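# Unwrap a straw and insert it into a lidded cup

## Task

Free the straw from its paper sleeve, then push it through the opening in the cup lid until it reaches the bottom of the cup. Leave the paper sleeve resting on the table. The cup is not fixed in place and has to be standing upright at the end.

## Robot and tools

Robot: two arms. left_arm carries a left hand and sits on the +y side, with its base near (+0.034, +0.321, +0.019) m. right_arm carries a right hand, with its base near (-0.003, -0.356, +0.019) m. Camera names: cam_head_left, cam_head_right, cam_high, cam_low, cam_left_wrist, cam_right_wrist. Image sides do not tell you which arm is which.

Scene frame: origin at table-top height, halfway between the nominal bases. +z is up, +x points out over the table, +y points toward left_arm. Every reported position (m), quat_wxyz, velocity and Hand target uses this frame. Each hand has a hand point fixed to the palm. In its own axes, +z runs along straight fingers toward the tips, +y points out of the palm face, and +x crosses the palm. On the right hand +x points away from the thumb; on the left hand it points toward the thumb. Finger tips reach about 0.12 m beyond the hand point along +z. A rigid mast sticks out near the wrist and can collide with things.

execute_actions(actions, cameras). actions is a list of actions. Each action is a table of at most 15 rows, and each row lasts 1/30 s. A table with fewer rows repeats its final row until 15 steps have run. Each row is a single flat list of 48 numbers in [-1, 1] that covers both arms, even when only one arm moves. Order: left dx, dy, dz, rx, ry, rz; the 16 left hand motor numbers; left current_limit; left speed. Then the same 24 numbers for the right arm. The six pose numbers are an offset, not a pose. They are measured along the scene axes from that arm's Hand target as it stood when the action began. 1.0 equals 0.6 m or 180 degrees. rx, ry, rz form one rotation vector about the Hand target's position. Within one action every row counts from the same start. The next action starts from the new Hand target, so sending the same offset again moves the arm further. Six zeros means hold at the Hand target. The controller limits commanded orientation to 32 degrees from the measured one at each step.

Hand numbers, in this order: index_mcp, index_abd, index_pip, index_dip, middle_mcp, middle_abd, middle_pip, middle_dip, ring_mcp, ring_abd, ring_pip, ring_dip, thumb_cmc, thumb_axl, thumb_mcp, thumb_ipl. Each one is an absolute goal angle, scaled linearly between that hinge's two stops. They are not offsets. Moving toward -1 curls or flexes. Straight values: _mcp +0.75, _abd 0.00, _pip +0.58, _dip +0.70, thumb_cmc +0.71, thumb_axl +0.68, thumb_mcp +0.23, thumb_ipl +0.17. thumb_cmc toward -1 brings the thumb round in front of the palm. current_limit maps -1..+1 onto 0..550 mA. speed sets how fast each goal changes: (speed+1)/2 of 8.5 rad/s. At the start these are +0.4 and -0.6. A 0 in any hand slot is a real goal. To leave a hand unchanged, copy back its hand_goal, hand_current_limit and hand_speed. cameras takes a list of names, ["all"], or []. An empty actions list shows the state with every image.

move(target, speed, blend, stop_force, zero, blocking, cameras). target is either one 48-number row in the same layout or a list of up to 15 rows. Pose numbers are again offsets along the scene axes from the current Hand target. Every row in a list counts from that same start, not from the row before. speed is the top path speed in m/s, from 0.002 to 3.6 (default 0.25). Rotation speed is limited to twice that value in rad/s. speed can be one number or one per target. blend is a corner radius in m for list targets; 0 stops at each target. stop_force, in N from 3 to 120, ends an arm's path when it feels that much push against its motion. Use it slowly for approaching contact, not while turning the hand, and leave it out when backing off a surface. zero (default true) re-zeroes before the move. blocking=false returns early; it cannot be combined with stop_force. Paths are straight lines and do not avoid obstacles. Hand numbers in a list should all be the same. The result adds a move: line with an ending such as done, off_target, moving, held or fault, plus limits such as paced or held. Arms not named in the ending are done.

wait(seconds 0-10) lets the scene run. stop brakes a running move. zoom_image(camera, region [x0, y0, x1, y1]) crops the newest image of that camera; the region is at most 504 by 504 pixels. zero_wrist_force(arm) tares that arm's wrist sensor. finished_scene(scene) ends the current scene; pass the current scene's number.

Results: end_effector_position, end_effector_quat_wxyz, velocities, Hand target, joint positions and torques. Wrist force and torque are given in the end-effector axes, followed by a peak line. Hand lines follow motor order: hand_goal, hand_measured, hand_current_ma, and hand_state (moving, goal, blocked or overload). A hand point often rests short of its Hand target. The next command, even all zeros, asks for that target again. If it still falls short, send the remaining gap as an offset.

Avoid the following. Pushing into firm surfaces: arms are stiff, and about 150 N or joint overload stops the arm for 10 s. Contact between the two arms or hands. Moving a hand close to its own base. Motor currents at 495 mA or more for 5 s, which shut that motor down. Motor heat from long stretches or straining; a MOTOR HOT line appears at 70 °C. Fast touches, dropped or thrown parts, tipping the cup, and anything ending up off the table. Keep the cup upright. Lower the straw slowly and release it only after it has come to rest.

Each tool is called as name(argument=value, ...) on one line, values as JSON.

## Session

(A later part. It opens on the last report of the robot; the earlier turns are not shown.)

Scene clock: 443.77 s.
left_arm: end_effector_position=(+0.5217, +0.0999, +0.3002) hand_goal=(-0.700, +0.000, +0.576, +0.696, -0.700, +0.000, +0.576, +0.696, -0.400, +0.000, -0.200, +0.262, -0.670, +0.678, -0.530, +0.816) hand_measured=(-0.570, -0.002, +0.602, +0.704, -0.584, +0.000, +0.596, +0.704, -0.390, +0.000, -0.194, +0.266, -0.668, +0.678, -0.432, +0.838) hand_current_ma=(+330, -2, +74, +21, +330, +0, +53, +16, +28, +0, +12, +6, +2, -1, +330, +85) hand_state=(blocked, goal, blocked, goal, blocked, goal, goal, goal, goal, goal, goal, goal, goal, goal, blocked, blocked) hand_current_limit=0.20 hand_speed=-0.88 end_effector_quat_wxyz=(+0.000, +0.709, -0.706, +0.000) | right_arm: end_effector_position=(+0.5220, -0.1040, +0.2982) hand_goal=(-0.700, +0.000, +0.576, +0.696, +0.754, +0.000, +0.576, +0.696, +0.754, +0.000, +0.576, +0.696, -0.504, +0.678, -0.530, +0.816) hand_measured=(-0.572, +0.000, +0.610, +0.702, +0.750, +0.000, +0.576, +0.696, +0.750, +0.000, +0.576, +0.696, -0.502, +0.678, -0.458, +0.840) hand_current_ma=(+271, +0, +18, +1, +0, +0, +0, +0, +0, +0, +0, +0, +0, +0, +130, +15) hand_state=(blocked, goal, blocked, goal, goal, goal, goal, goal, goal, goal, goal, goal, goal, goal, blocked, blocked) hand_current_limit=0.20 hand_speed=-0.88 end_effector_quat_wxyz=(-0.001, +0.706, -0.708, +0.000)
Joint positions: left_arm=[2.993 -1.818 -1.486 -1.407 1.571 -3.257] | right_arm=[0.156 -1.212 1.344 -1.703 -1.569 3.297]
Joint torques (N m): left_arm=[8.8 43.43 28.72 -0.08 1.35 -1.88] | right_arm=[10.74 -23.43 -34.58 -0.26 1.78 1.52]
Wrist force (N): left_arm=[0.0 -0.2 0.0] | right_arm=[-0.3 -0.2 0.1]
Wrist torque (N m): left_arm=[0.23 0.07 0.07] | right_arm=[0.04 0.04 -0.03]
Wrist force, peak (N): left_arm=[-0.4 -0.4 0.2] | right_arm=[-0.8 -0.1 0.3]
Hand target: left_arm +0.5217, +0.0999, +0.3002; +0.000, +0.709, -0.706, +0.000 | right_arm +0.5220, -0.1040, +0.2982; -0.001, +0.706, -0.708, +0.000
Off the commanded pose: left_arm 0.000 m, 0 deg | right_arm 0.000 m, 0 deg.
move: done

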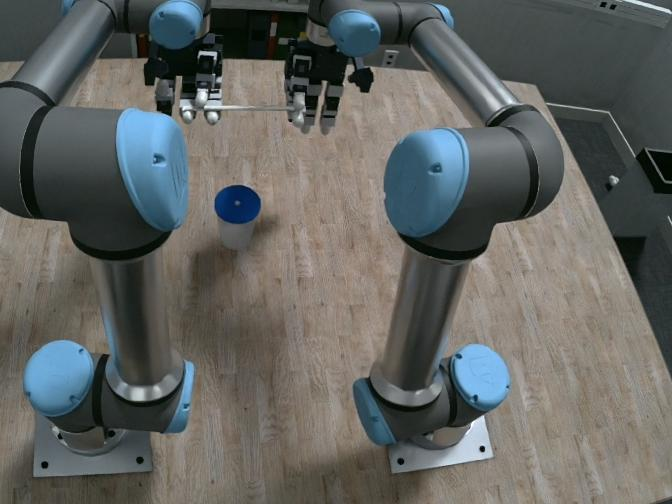

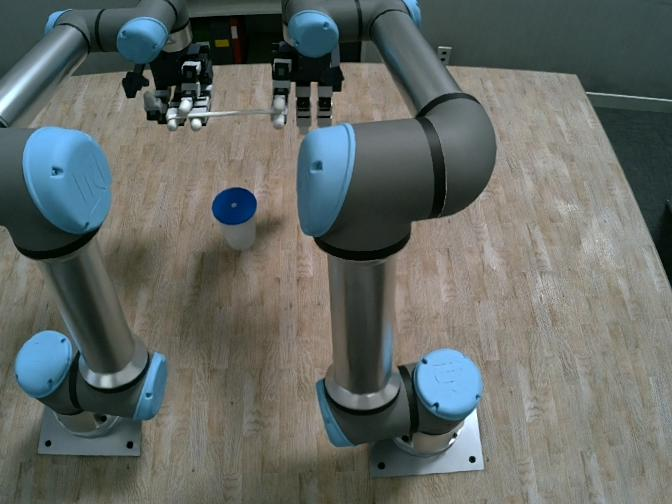

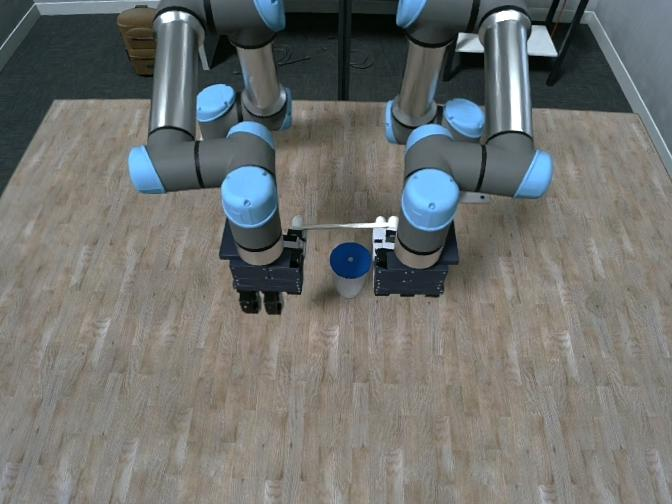

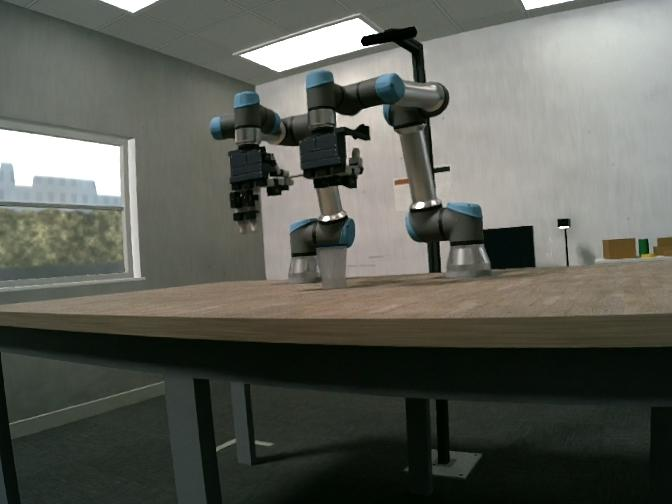

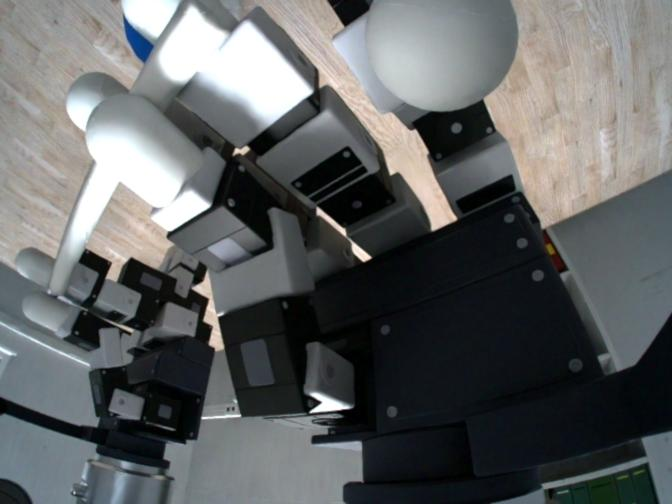

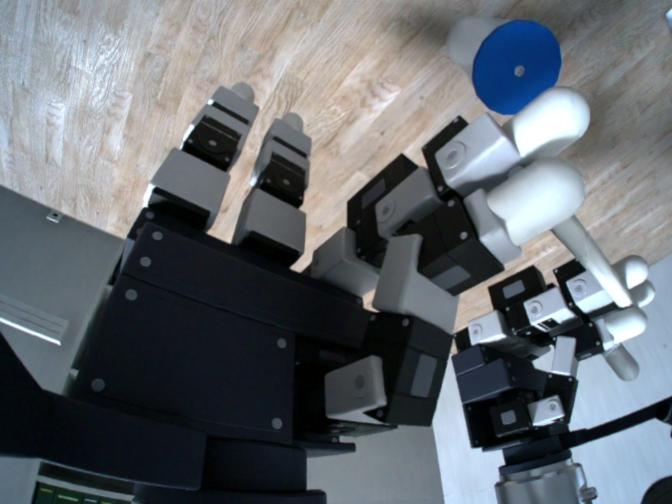

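move(target=[[0,0,0,0,0,0, -0.70,0,0.5766,0.6957,-0.70,0,0.5766,0.6957,-0.4,0,-0.2,0.261,-0.67,0.678,-0.58,0.816,0.2,-0.88, 0,0,0,0,0,0, -0.75,0,0.5766,0.6957,0.754,0,0.576,0.696,0.754,0,0.576,0.696,-0.505,0.678,-0.62,0.816,0.3,-0.88],[0,0,0,0,0,0, -0.70,0,0.5766,0.6957,-0.70,0,0.5766,0.6957,-0.4,0,-0.2,0.261,-0.67,0.678,-0.58,0.816,0.2,-0.88, 0,-0.0667,0,0,0,0, -0.75,0,0.5766,0.6957,0.754,0,0.576,0.696,0.754,0,0.576,0.696,-0.505,0.678,-0.62,0.816,0.3,-0.88]], speed=0.03, cameras=["all"])

zoom_image(camera="cam_head_right", region=[160, 50, 340, 180])

zoom_image(camera="cam_high", region=[250, 160, 410, 280])

zoom_image(camera="cam_right_wrist", region=[400, 0, 672, 272])

Scene clock: 451.97 s.
left_arm: end_effector_position=(+0.5217, +0.0999, +0.3002) hand_goal=(-0.700, +0.000, +0.576, +0.696, -0.700, +0.000, +0.576, +0.696, -0.400, +0.000, -0.200, +0.262, -0.670, +0.678, -0.580, +0.816) hand_measured=(-0.570, +0.004, +0.612, +0.710, -0.678, -0.002, +0.584, +0.700, -0.390, +0.000, -0.194, +0.266, -0.660, +0.688, -0.520, +0.840) hand_current_ma=(+330, +6, +112, +38, +69, -4, +17, +7, +28, +0, +12, +6, +23, +31, +285, +98) hand_state=(blocked, goal, blocked, goal, blocked, goal, goal, goal, goal, goal, goal, goal, goal, goal, blocked, blocked) hand_current_limit=0.20 hand_speed=-0.88 end_effector_quat_wxyz=(+0.000, +0.709, -0.706, +0.000) | right_arm: end_effector_position=(+0.5220, -0.1438, +0.2982) hand_goal=(-0.750, +0.000, +0.576, +0.696, +0.754, +0.000, +0.576, +0.696, +0.754, +0.000, +0.576, +0.696, -0.504, +0.678, -0.620, +0.816) hand_measured=(-0.572, -0.004, +0.644, +0.710, +0.750, +0.000, +0.576, +0.696, +0.750, +0.000, +0.576, +0.696, -0.484, +0.692, -0.510, +0.862) hand_current_ma=(+358, +0, +69, +3, +0, +0, +0, +0, +0, +0, +0, +0, +7, +4, +298, +57) hand_state=(blocked, goal, blocked, goal, goal, goal, goal, goal, goal, goal, goal, goal, blocked, goal, blocked, blocked) hand_current_limit=0.30 hand_speed=-0.88 end_effector_quat_wxyz=(-0.001, +0.706, -0.708, +0.000)
Joint positions: left_arm=[2.993 -1.818 -1.486 -1.407 1.571 -3.257] | right_arm=[0.093 -1.243 1.386 -1.715 -1.569 3.235]
Joint torques (N m): left_arm=[8.32 43.82 27.03 -0.11 1.3 -0.15] | right_arm=[-10.46 -50.15 -10.33 -3.73 0.87 -1.36]
Wrist force (N): left_arm=[0.0 -0.1 -0.1] | right_arm=[0.2 -0.6 0.7]
Wrist torque (N m): left_arm=[0.23 0.07 0.11] | right_arm=[-0.05 0.04 0.04]
Wrist force, peak (N): left_arm=[4.4 -0.4 0.3] | right_arm=[-4.6 0.0 0.3]
Hand target: left_arm +0.5217, +0.0999, +0.3002; +0.000, +0.709, -0.706, +0.000 | right_arm +0.5220, -0.1440, +0.2982; -0.001, +0.706, -0.708, +0.000
Off the commanded pose: left_arm 0.000 m, 0 deg | right_arm 0.000 m, 0 deg.
move: done

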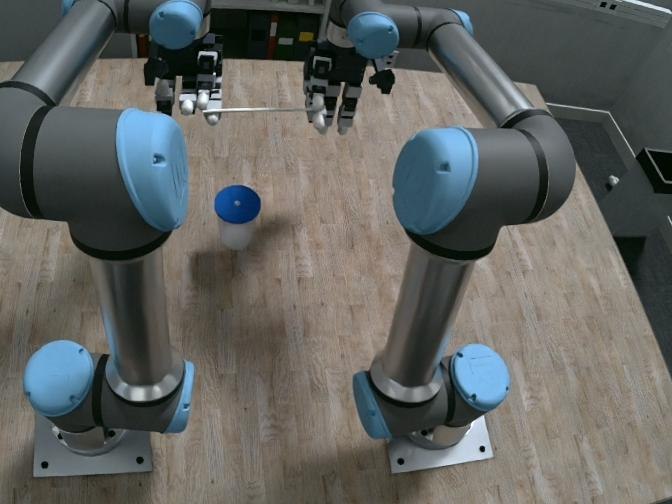

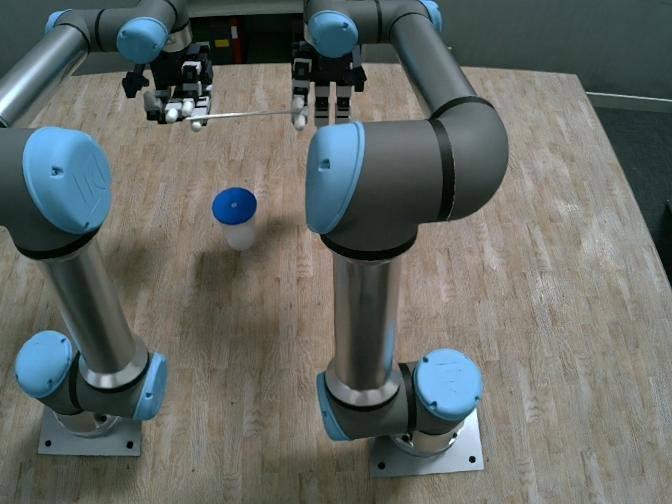

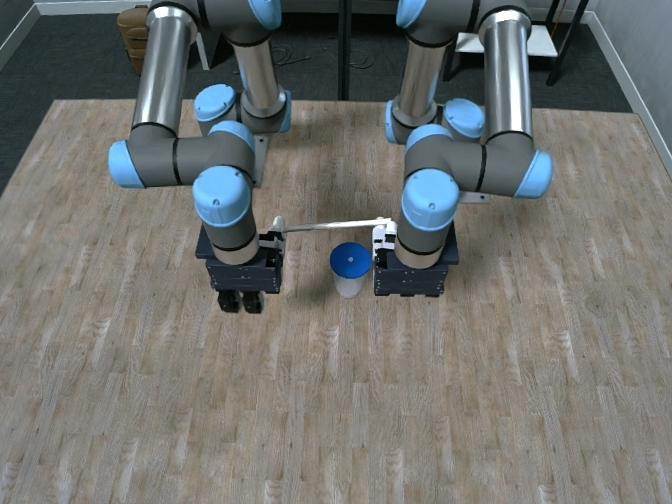

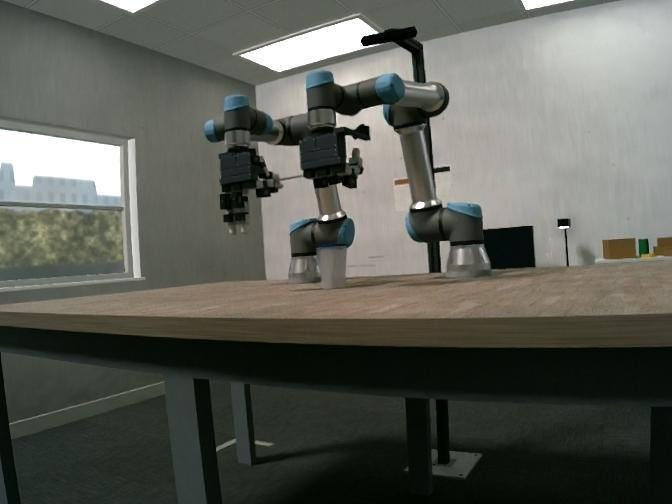

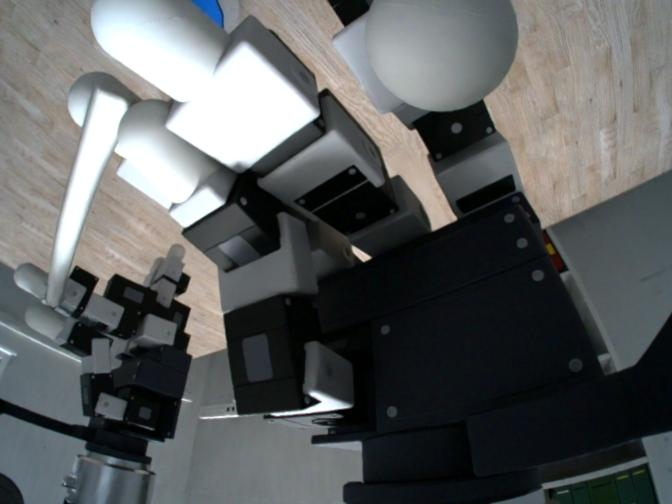

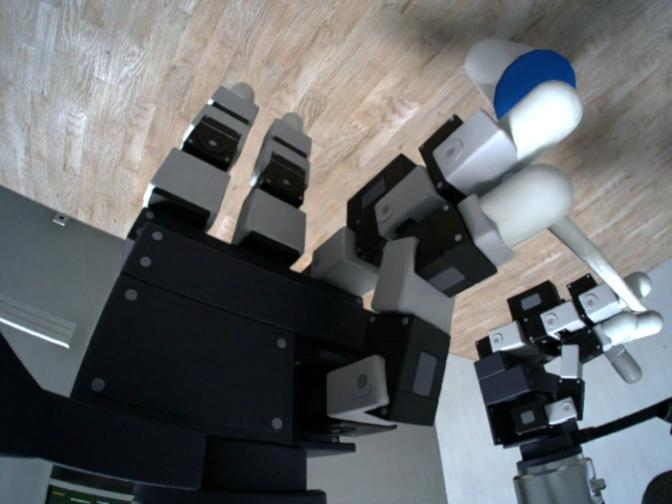

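Scaled by 2.800 from the camera's 672x504 image, which has a finer 960x720 frame.

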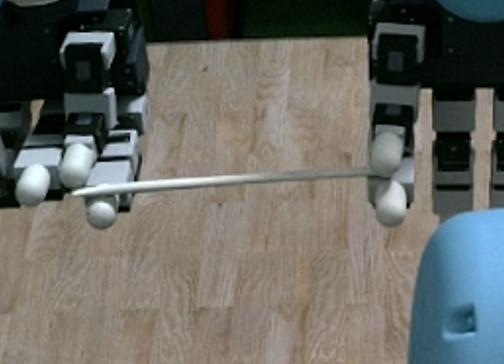

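Scaled by 3.150 from the camera's 672x504 image, which has a finer 960x720 frame.

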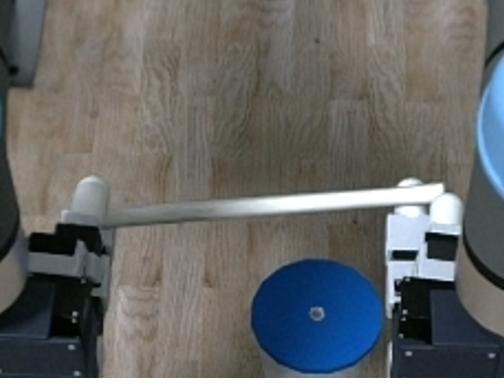

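Scaled by 1.853 from the camera's 672x504 image, which has a finer 960x720 frame.

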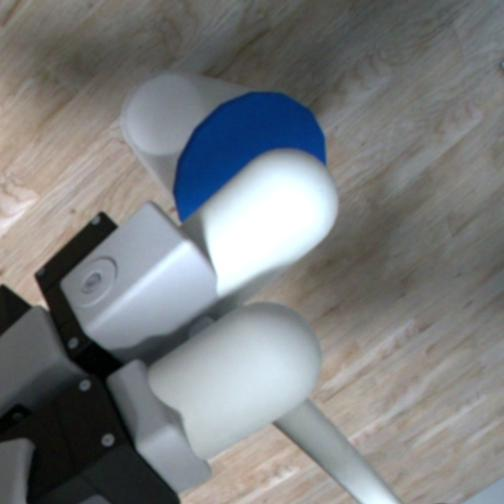

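move(target=[[0,0,0,0,0,0, -0.44,0,0.5766,0.6957,-0.44,0,0.5766,0.6957,-0.4,0,-0.2,0.261,-0.67,0.678,-0.292,0.708,0.2,-0.85, 0,0,0,0,0,0, -0.80,0,0.5766,0.6957,0.754,0,0.576,0.696,0.754,0,0.576,0.696,-0.505,0.678,-0.68,0.816,0.5,-0.88],[-0.0233,-0.075,0,0,0,0.029, -0.44,0,0.5766,0.6957,-0.44,0,0.5766,0.6957,-0.4,0,-0.2,0.261,-0.67,0.678,-0.292,0.708,0.2,-0.85, 0,0,0,0,0,0, -0.80,0,0.5766,0.6957,0.754,0,0.576,0.696,0.754,0,0.576,0.696,-0.505,0.678,-0.68,0.816,0.5,-0.88]], speed=0.06, cameras=["cam_head_right","cam_high","cam_low","cam_left_wrist"])

zoom_image(camera="cam_head_right", region=[160, 50, 340, 180])

zoom_image(camera="cam_high", region=[250, 160, 410, 280])

zoom_image(camera="cam_low", region=[240, 110, 400, 230])

Scene clock: 464.47 s.
left_arm: end_effector_position=(+0.5077, +0.0551, +0.3002) hand_goal=(-0.440, +0.000, +0.576, +0.696, -0.440, +0.000, +0.576, +0.696, -0.400, +0.000, -0.200, +0.262, -0.670, +0.678, -0.292, +0.708) hand_measured=(-0.434, +0.004, +0.582, +0.700, -0.432, -0.002, +0.578, +0.698, -0.390, +0.000, -0.194, +0.266, -0.668, +0.680, -0.302, +0.708) hand_current_ma=(+17, +5, +15, +6, +17, -4, +2, +3, +28, +0, +12, +6, +5, +5, -30, +2) hand_state=(goal, goal, goal, goal, goal, goal, goal, goal, goal, goal, goal, goal, goal, goal, goal, goal) hand_current_limit=0.20 hand_speed=-0.85 end_effector_quat_wxyz=(+0.000, +0.740, -0.673, +0.000) | right_arm: end_effector_position=(+0.5220, -0.1440, +0.2982) hand_goal=(-0.800, +0.000, +0.576, +0.696, +0.754, +0.000, +0.576, +0.696, +0.754, +0.000, +0.576, +0.696, -0.504, +0.678, -0.680, +0.816) hand_measured=(-0.572, -0.006, +0.648, +0.710, +0.750, +0.000, +0.576, +0.696, +0.750, +0.000, +0.576, +0.696, -0.484, +0.692, -0.516, +0.866) hand_current_ma=(+412, +0, +76, +3, +0, +0, +0, +0, +0, +0, +0, +0, +7, +4, +413, +69) hand_state=(blocked, goal, blocked, goal, goal, goal, goal, goal, goal, goal, goal, goal, blocked, goal, blocked, blocked) hand_current_limit=0.50 hand_speed=-0.88 end_effector_quat_wxyz=(-0.001, +0.706, -0.708, +0.000)
Joint positions: left_arm=[2.926 -1.814 -1.492 -1.406 1.571 -3.414] | right_arm=[0.093 -1.243 1.387 -1.715 -1.569 3.234]
Joint torques (N m): left_arm=[-9.6 41.37 18.35 4.8 1.37 -2.07] | right_arm=[-11.64 -49.24 -11.77 -3.65 1.8 -1.3]
Wrist force (N): left_arm=[-0.2 -0.2 0.1] | right_arm=[-0.2 -0.6 0.4]
Wrist torque (N m): left_arm=[0.21 0.10 0.11] | right_arm=[-0.03 0.08 0.00]
Wrist force, peak (N): left_arm=[-0.6 -0.2 0.0] | right_arm=[0.3 -1.0 0.6]
Hand target: left_arm +0.5077, +0.0549, +0.3002; +0.000, +0.740, -0.673, +0.000 | right_arm +0.5220, -0.1440, +0.2982; -0.001, +0.706, -0.708, +0.000
Off the commanded pose: left_arm 0.000 m, 0 deg | right_arm 0.000 m, 0 deg.
move: done
Images, in order (width x height): cam_head_right 672x504, cam_high 672x504, cam_low 672x504, cam_left_wrist 672x504.

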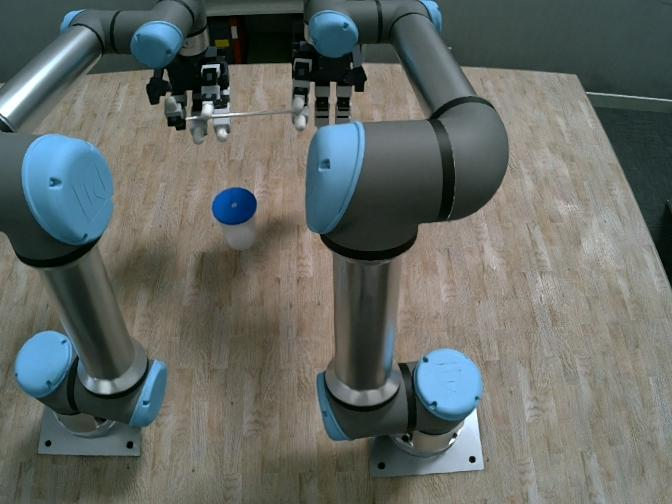

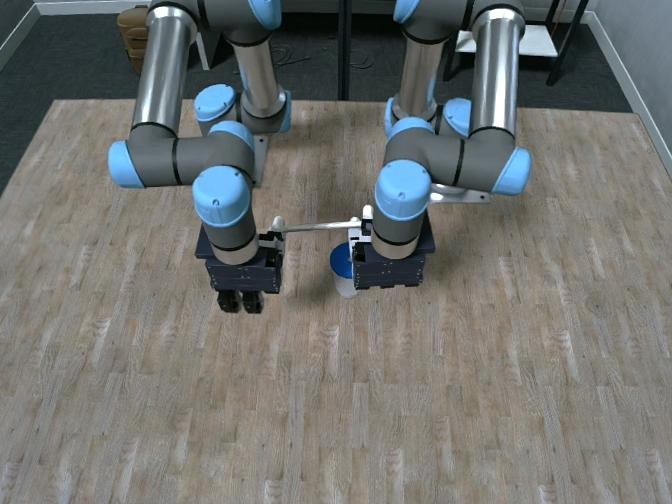

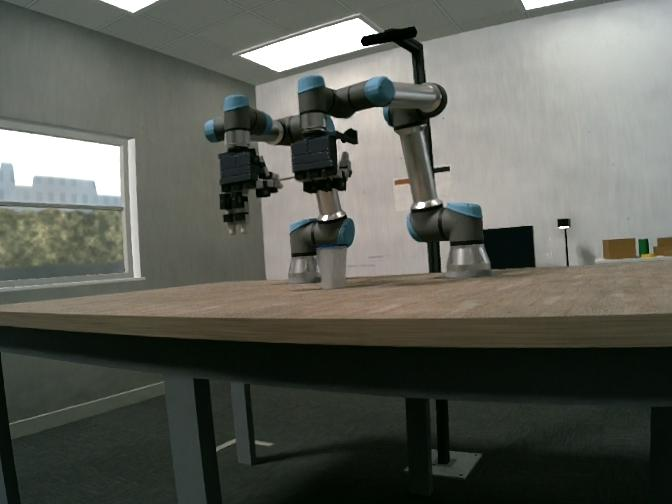

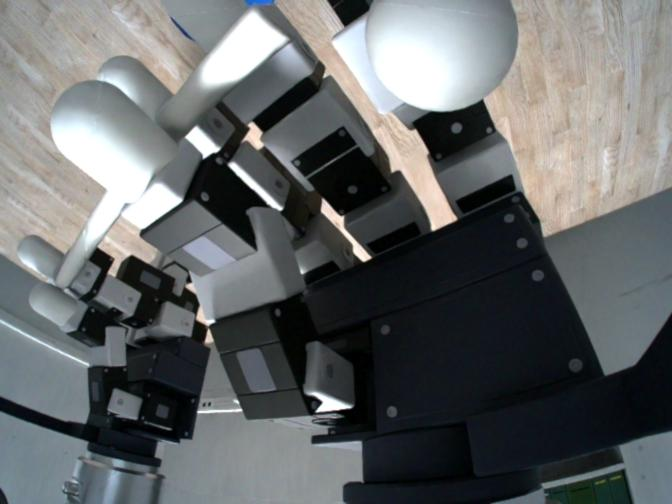

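Scaled by 2.800 from the camera's 672x504 image, which has a finer 960x720 frame.

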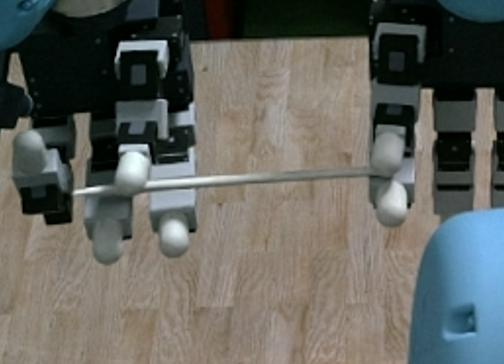

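Scaled by 3.150 from the camera's 672x504 image, which has a finer 960x720 frame.

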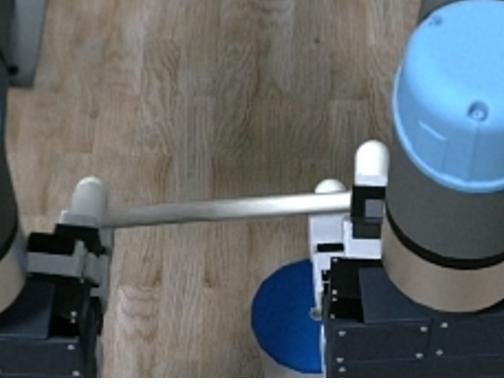

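Scaled by 3.150 from the camera's 672x504 image, which has a finer 960x720 frame.

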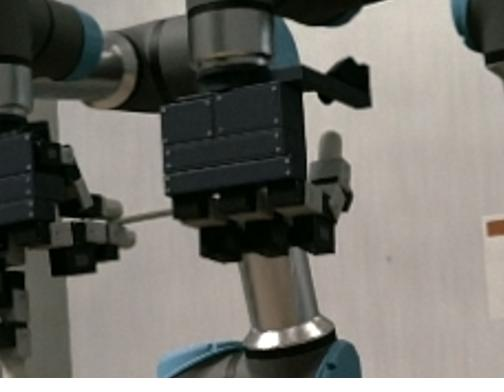

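move(target=[0,0,0,0,0,0, -0.85,0,0.5766,0.6957,-0.85,0,0.5766,0.6957,-0.4,0,-0.2,0.261,-0.67,0.678,-0.75,0.816,0.72,-0.88, 0,0,0,0,0,0, -0.80,0,0.5766,0.6957,0.754,0,0.576,0.696,0.754,0,0.576,0.696,-0.505,0.678,-0.68,0.816,0.5,-0.88], cameras=["cam_head_right","cam_high","cam_low","cam_left_wrist"])

zoom_image(camera="cam_head_right", region=[160, 50, 340, 180])

zoom_image(camera="cam_high", region=[250, 160, 410, 280])

Scene clock: 470.87 s.
left_arm: end_effector_position=(+0.5077, +0.0549, +0.3002) hand_goal=(-0.850, +0.000, +0.576, +0.696, -0.850, +0.000, +0.576, +0.696, -0.400, +0.000, -0.200, +0.262, -0.670, +0.678, -0.750, +0.816) hand_measured=(-0.574, +0.004, +0.596, +0.700, -0.592, -0.002, +0.598, +0.700, -0.390, +0.000, -0.194, +0.266, -0.668, +0.680, -0.420, +0.838) hand_current_ma=(+473, +5, +56, +7, +473, -3, +59, +8, +28, +0, +12, +6, +4, +5, +473, +84) hand_state=(blocked, goal, blocked, goal, blocked, goal, blocked, goal, goal, goal, goal, goal, goal, goal, blocked, blocked) hand_current_limit=0.72 hand_speed=-0.88 end_effector_quat_wxyz=(+0.000, +0.740, -0.673, +0.000) | right_arm: end_effector_position=(+0.5220, -0.1440, +0.2982) hand_goal=(-0.800, +0.000, +0.576, +0.696, +0.754, +0.000, +0.576, +0.696, +0.754, +0.000, +0.576, +0.696, -0.504, +0.678, -0.680, +0.816) hand_measured=(-0.572, -0.006, +0.648, +0.710, +0.750, +0.000, +0.576, +0.696, +0.750, +0.000, +0.576, +0.696, -0.484, +0.692, -0.518, +0.868) hand_current_ma=(+412, +0, +76, +3, +0, +0, +0, +0, +0, +0, +0, +0, +6, +4, +412, +74) hand_state=(blocked, goal, blocked, goal, goal, goal, goal, goal, goal, goal, goal, goal, blocked, goal, blocked, blocked) hand_current_limit=0.50 hand_speed=-0.88 end_effector_quat_wxyz=(-0.001, +0.706, -0.708, +0.000)
Joint positions: left_arm=[2.926 -1.814 -1.492 -1.406 1.571 -3.415] | right_arm=[0.093 -1.243 1.387 -1.715 -1.569 3.234]
Joint torques (N m): left_arm=[-9.77 28.05 25.26 0.42 1.02 -1.89] | right_arm=[-11.2 -49.26 -12.15 -3.43 1.88 -1.37]
Wrist force (N): left_arm=[0.3 -0.1 0.4] | right_arm=[0.1 -0.2 -0.2]
Wrist torque (N m): left_arm=[0.25 -0.02 0.13] | right_arm=[0.02 0.01 0.05]
Wrist force, peak (N): left_arm=[0.0 -0.2 0.5] | right_arm=[0.2 -0.6 0.9]
Hand target: left_arm +0.5077, +0.0549, +0.3002; +0.000, +0.740, -0.673, +0.000 | right_arm +0.5220, -0.1440, +0.2982; -0.001, +0.706, -0.708, +0.000
Off the commanded pose: left_arm 0.000 m, 0 deg | right_arm 0.000 m, 0 deg.
move: done
Images, in order (width x height): cam_head_right 672x504, cam_high 672x504, cam_low 672x504, cam_left_wrist 672x504.

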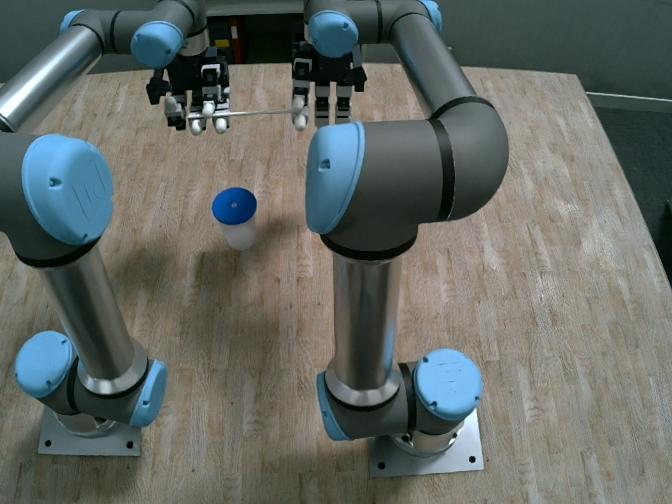

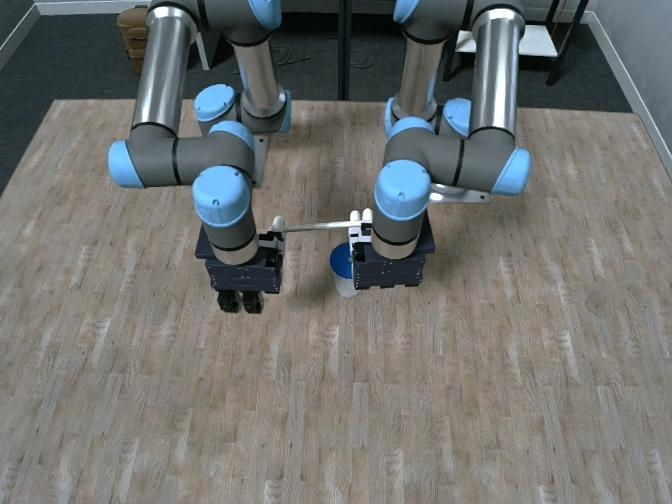

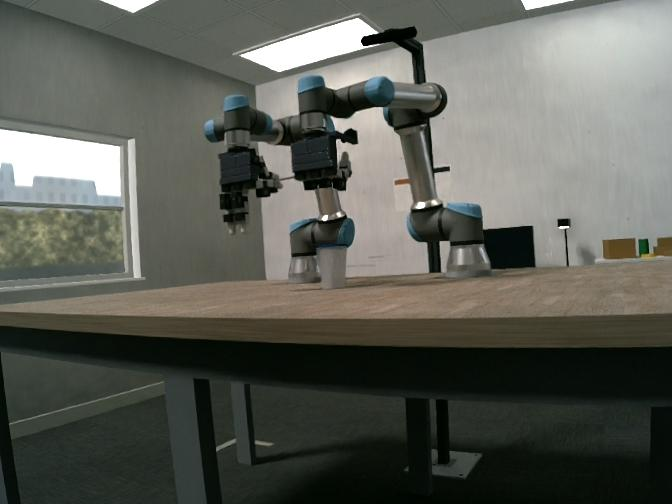

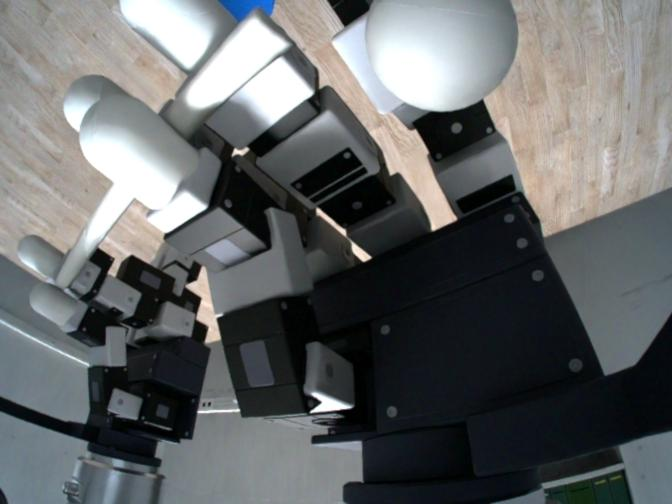

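Scaled by 2.800 from the camera's 672x504 image, which has a finer 960x720 frame.

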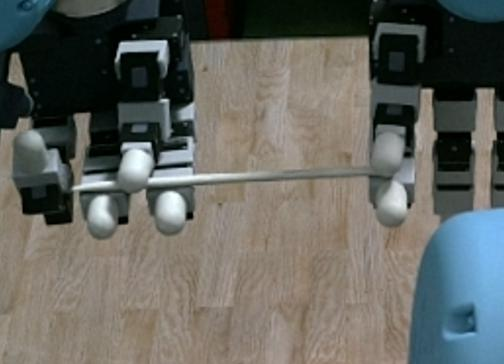

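Scaled by 3.150 from the camera's 672x504 image, which has a finer 960x720 frame.

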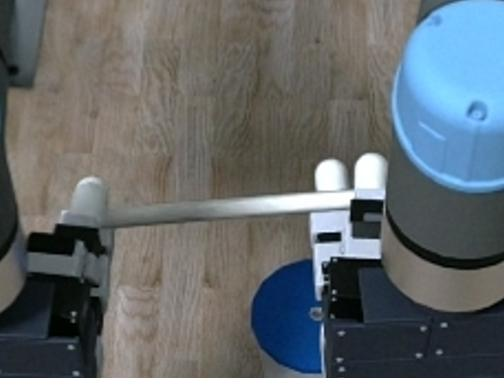

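move(target=[0,0,0,0,0,0, -0.85,0,0.5766,0.6957,-0.85,0,0.5766,0.6957,-0.4,0,-0.2,0.261,-0.67,0.678,-0.75,0.816,0.72,-0.88, 0.006,-0.0663,0,0,0,0, -0.85,0,0.5766,0.6957,0.754,0,0.576,0.696,0.754,0,0.576,0.696,-0.505,0.678,-0.75,0.816,0.7,-0.88], speed=0.03, cameras=["cam_head_right","cam_high","cam_low","cam_left_wrist","cam_right_wrist"])

zoom_image(camera="cam_head_right", region=[160, 50, 340, 180])

zoom_image(camera="cam_high", region=[250, 160, 410, 280])

Scene clock: 477.53 s.
left_arm: end_effector_position=(+0.5077, +0.0549, +0.3002) hand_goal=(-0.850, +0.000, +0.576, +0.696, -0.850, +0.000, +0.576, +0.696, -0.400, +0.000, -0.200, +0.262, -0.670, +0.678, -0.750, +0.816) hand_measured=(-0.574, +0.014, +0.612, +0.702, -0.828, +0.000, +0.584, +0.700, -0.390, +0.000, -0.194, +0.266, -0.618, +0.706, -0.452, +0.840) hand_current_ma=(+473, +29, +110, +12, +65, +1, +16, +7, +28, +0, +12, +6, +182, +103, +473, +95) hand_state=(blocked, goal, blocked, goal, blocked, goal, goal, goal, goal, goal, goal, goal, blocked, blocked, blocked, blocked) hand_current_limit=0.72 hand_speed=-0.88 end_effector_quat_wxyz=(+0.000, +0.740, -0.673, +0.000) | right_arm: end_effector_position=(+0.5256, -0.1838, +0.2982) hand_goal=(-0.850, +0.000, +0.576, +0.696, +0.754, +0.000, +0.576, +0.696, +0.754, +0.000, +0.576, +0.696, -0.504, +0.678, -0.750, +0.816) hand_measured=(-0.572, +0.022, +0.650, +0.710, +0.750, +0.000, +0.576, +0.696, +0.750, +0.000, +0.576, +0.696, -0.464, +0.698, -0.524, +0.872) hand_current_ma=(+468, +5, +79, +3, +0, +0, +0, +0, +0, +0, +0, +0, +26, +10, +468, +83) hand_state=(blocked, blocked, blocked, goal, goal, goal, goal, goal, goal, goal, goal, goal, blocked, blocked, blocked, blocked) hand_current_limit=0.70 hand_speed=-0.88 end_effector_quat_wxyz=(-0.001, +0.706, -0.708, +0.000)
Joint positions: left_arm=[2.926 -1.814 -1.492 -1.406 1.571 -3.415] | right_arm=[0.028 -1.26 1.41 -1.721 -1.569 3.17]
Joint torques (N m): left_arm=[1.76 28.6 26.39 0.14 -0.45 -0.82] | right_arm=[-13.28 -48.16 -11.99 -3.85 1.26 -1.43]
Wrist force (N): left_arm=[2.1 -0.6 0.3] | right_arm=[-2.6 -0.2 -0.6]
Wrist torque (N m): left_arm=[0.22 -0.14 0.04] | right_arm=[0.00 0.16 0.00]
Wrist force, peak (N): left_arm=[4.9 -0.4 -0.1] | right_arm=[-5.6 -0.2 0.0]
Hand target: left_arm +0.5077, +0.0549, +0.3002; +0.000, +0.740, -0.673, +0.000 | right_arm +0.5256, -0.1838, +0.2982; -0.001, +0.706, -0.708, +0.000
Off the commanded pose: left_arm 0.000 m, 0 deg | right_arm 0.000 m, 0 deg.
move: done
Images, in order (width x height): cam_head_right 672x504, cam_high 672x504, cam_low 672x504, cam_left_wrist 672x504, cam_right_wrist 672x504.

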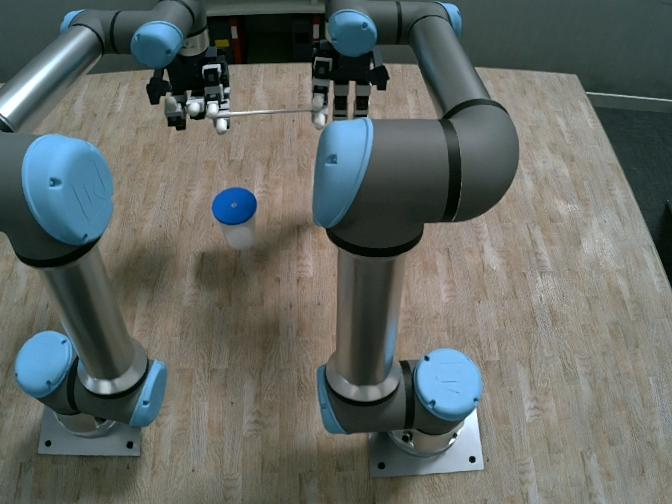

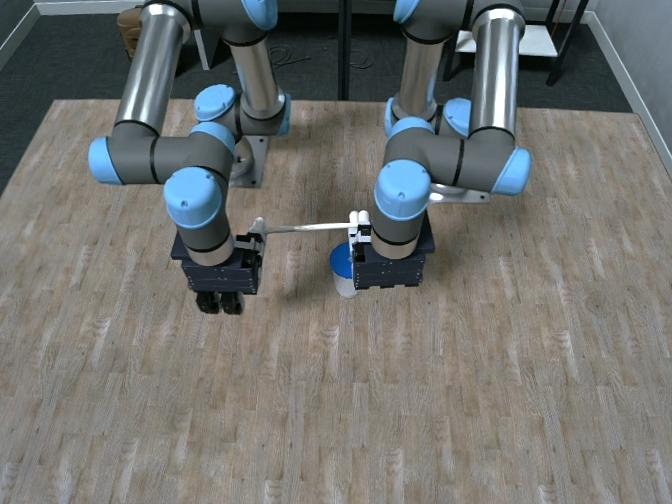

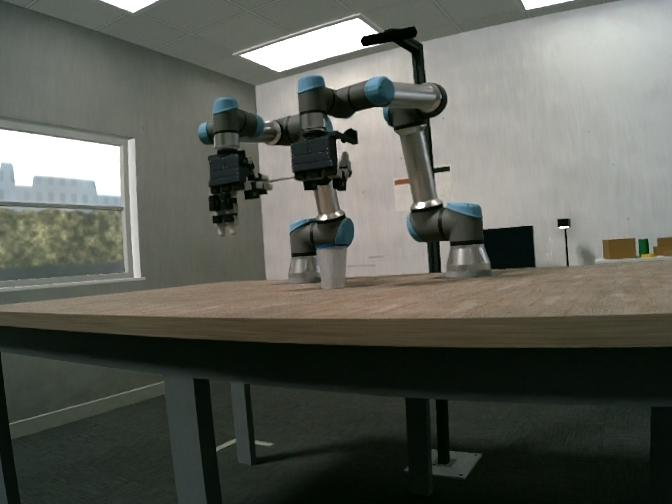

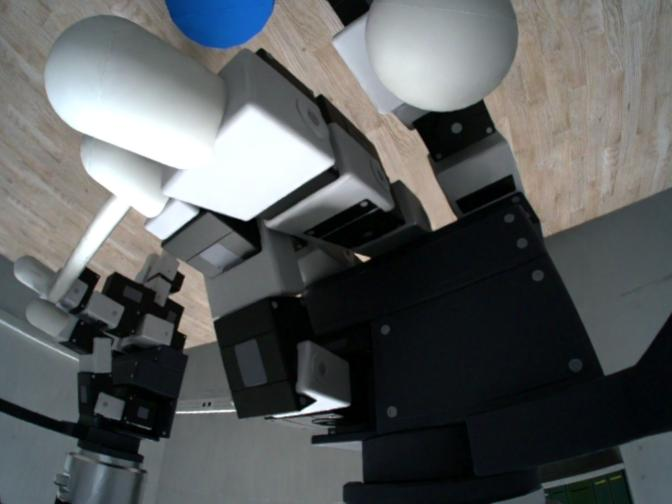

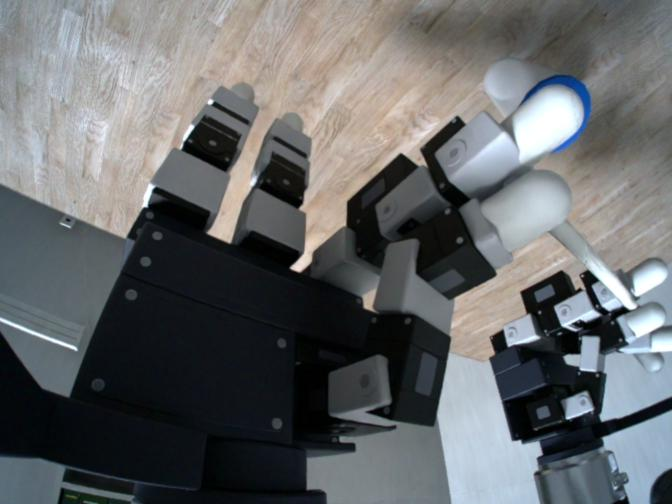

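Scaled by 2.800 from the camera's 672x504 image, which has a finer 960x720 frame.

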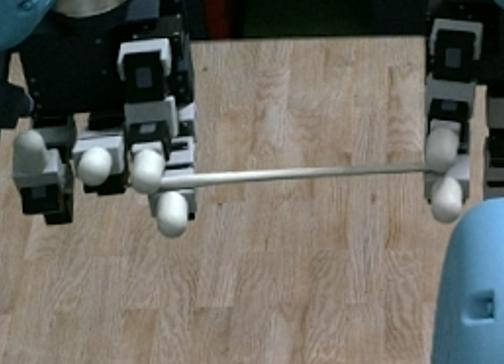

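Scaled by 3.150 from the camera's 672x504 image, which has a finer 960x720 frame.

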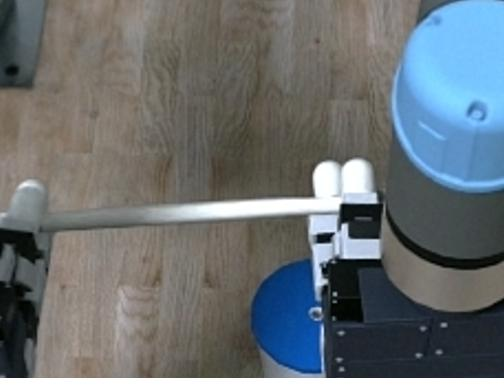

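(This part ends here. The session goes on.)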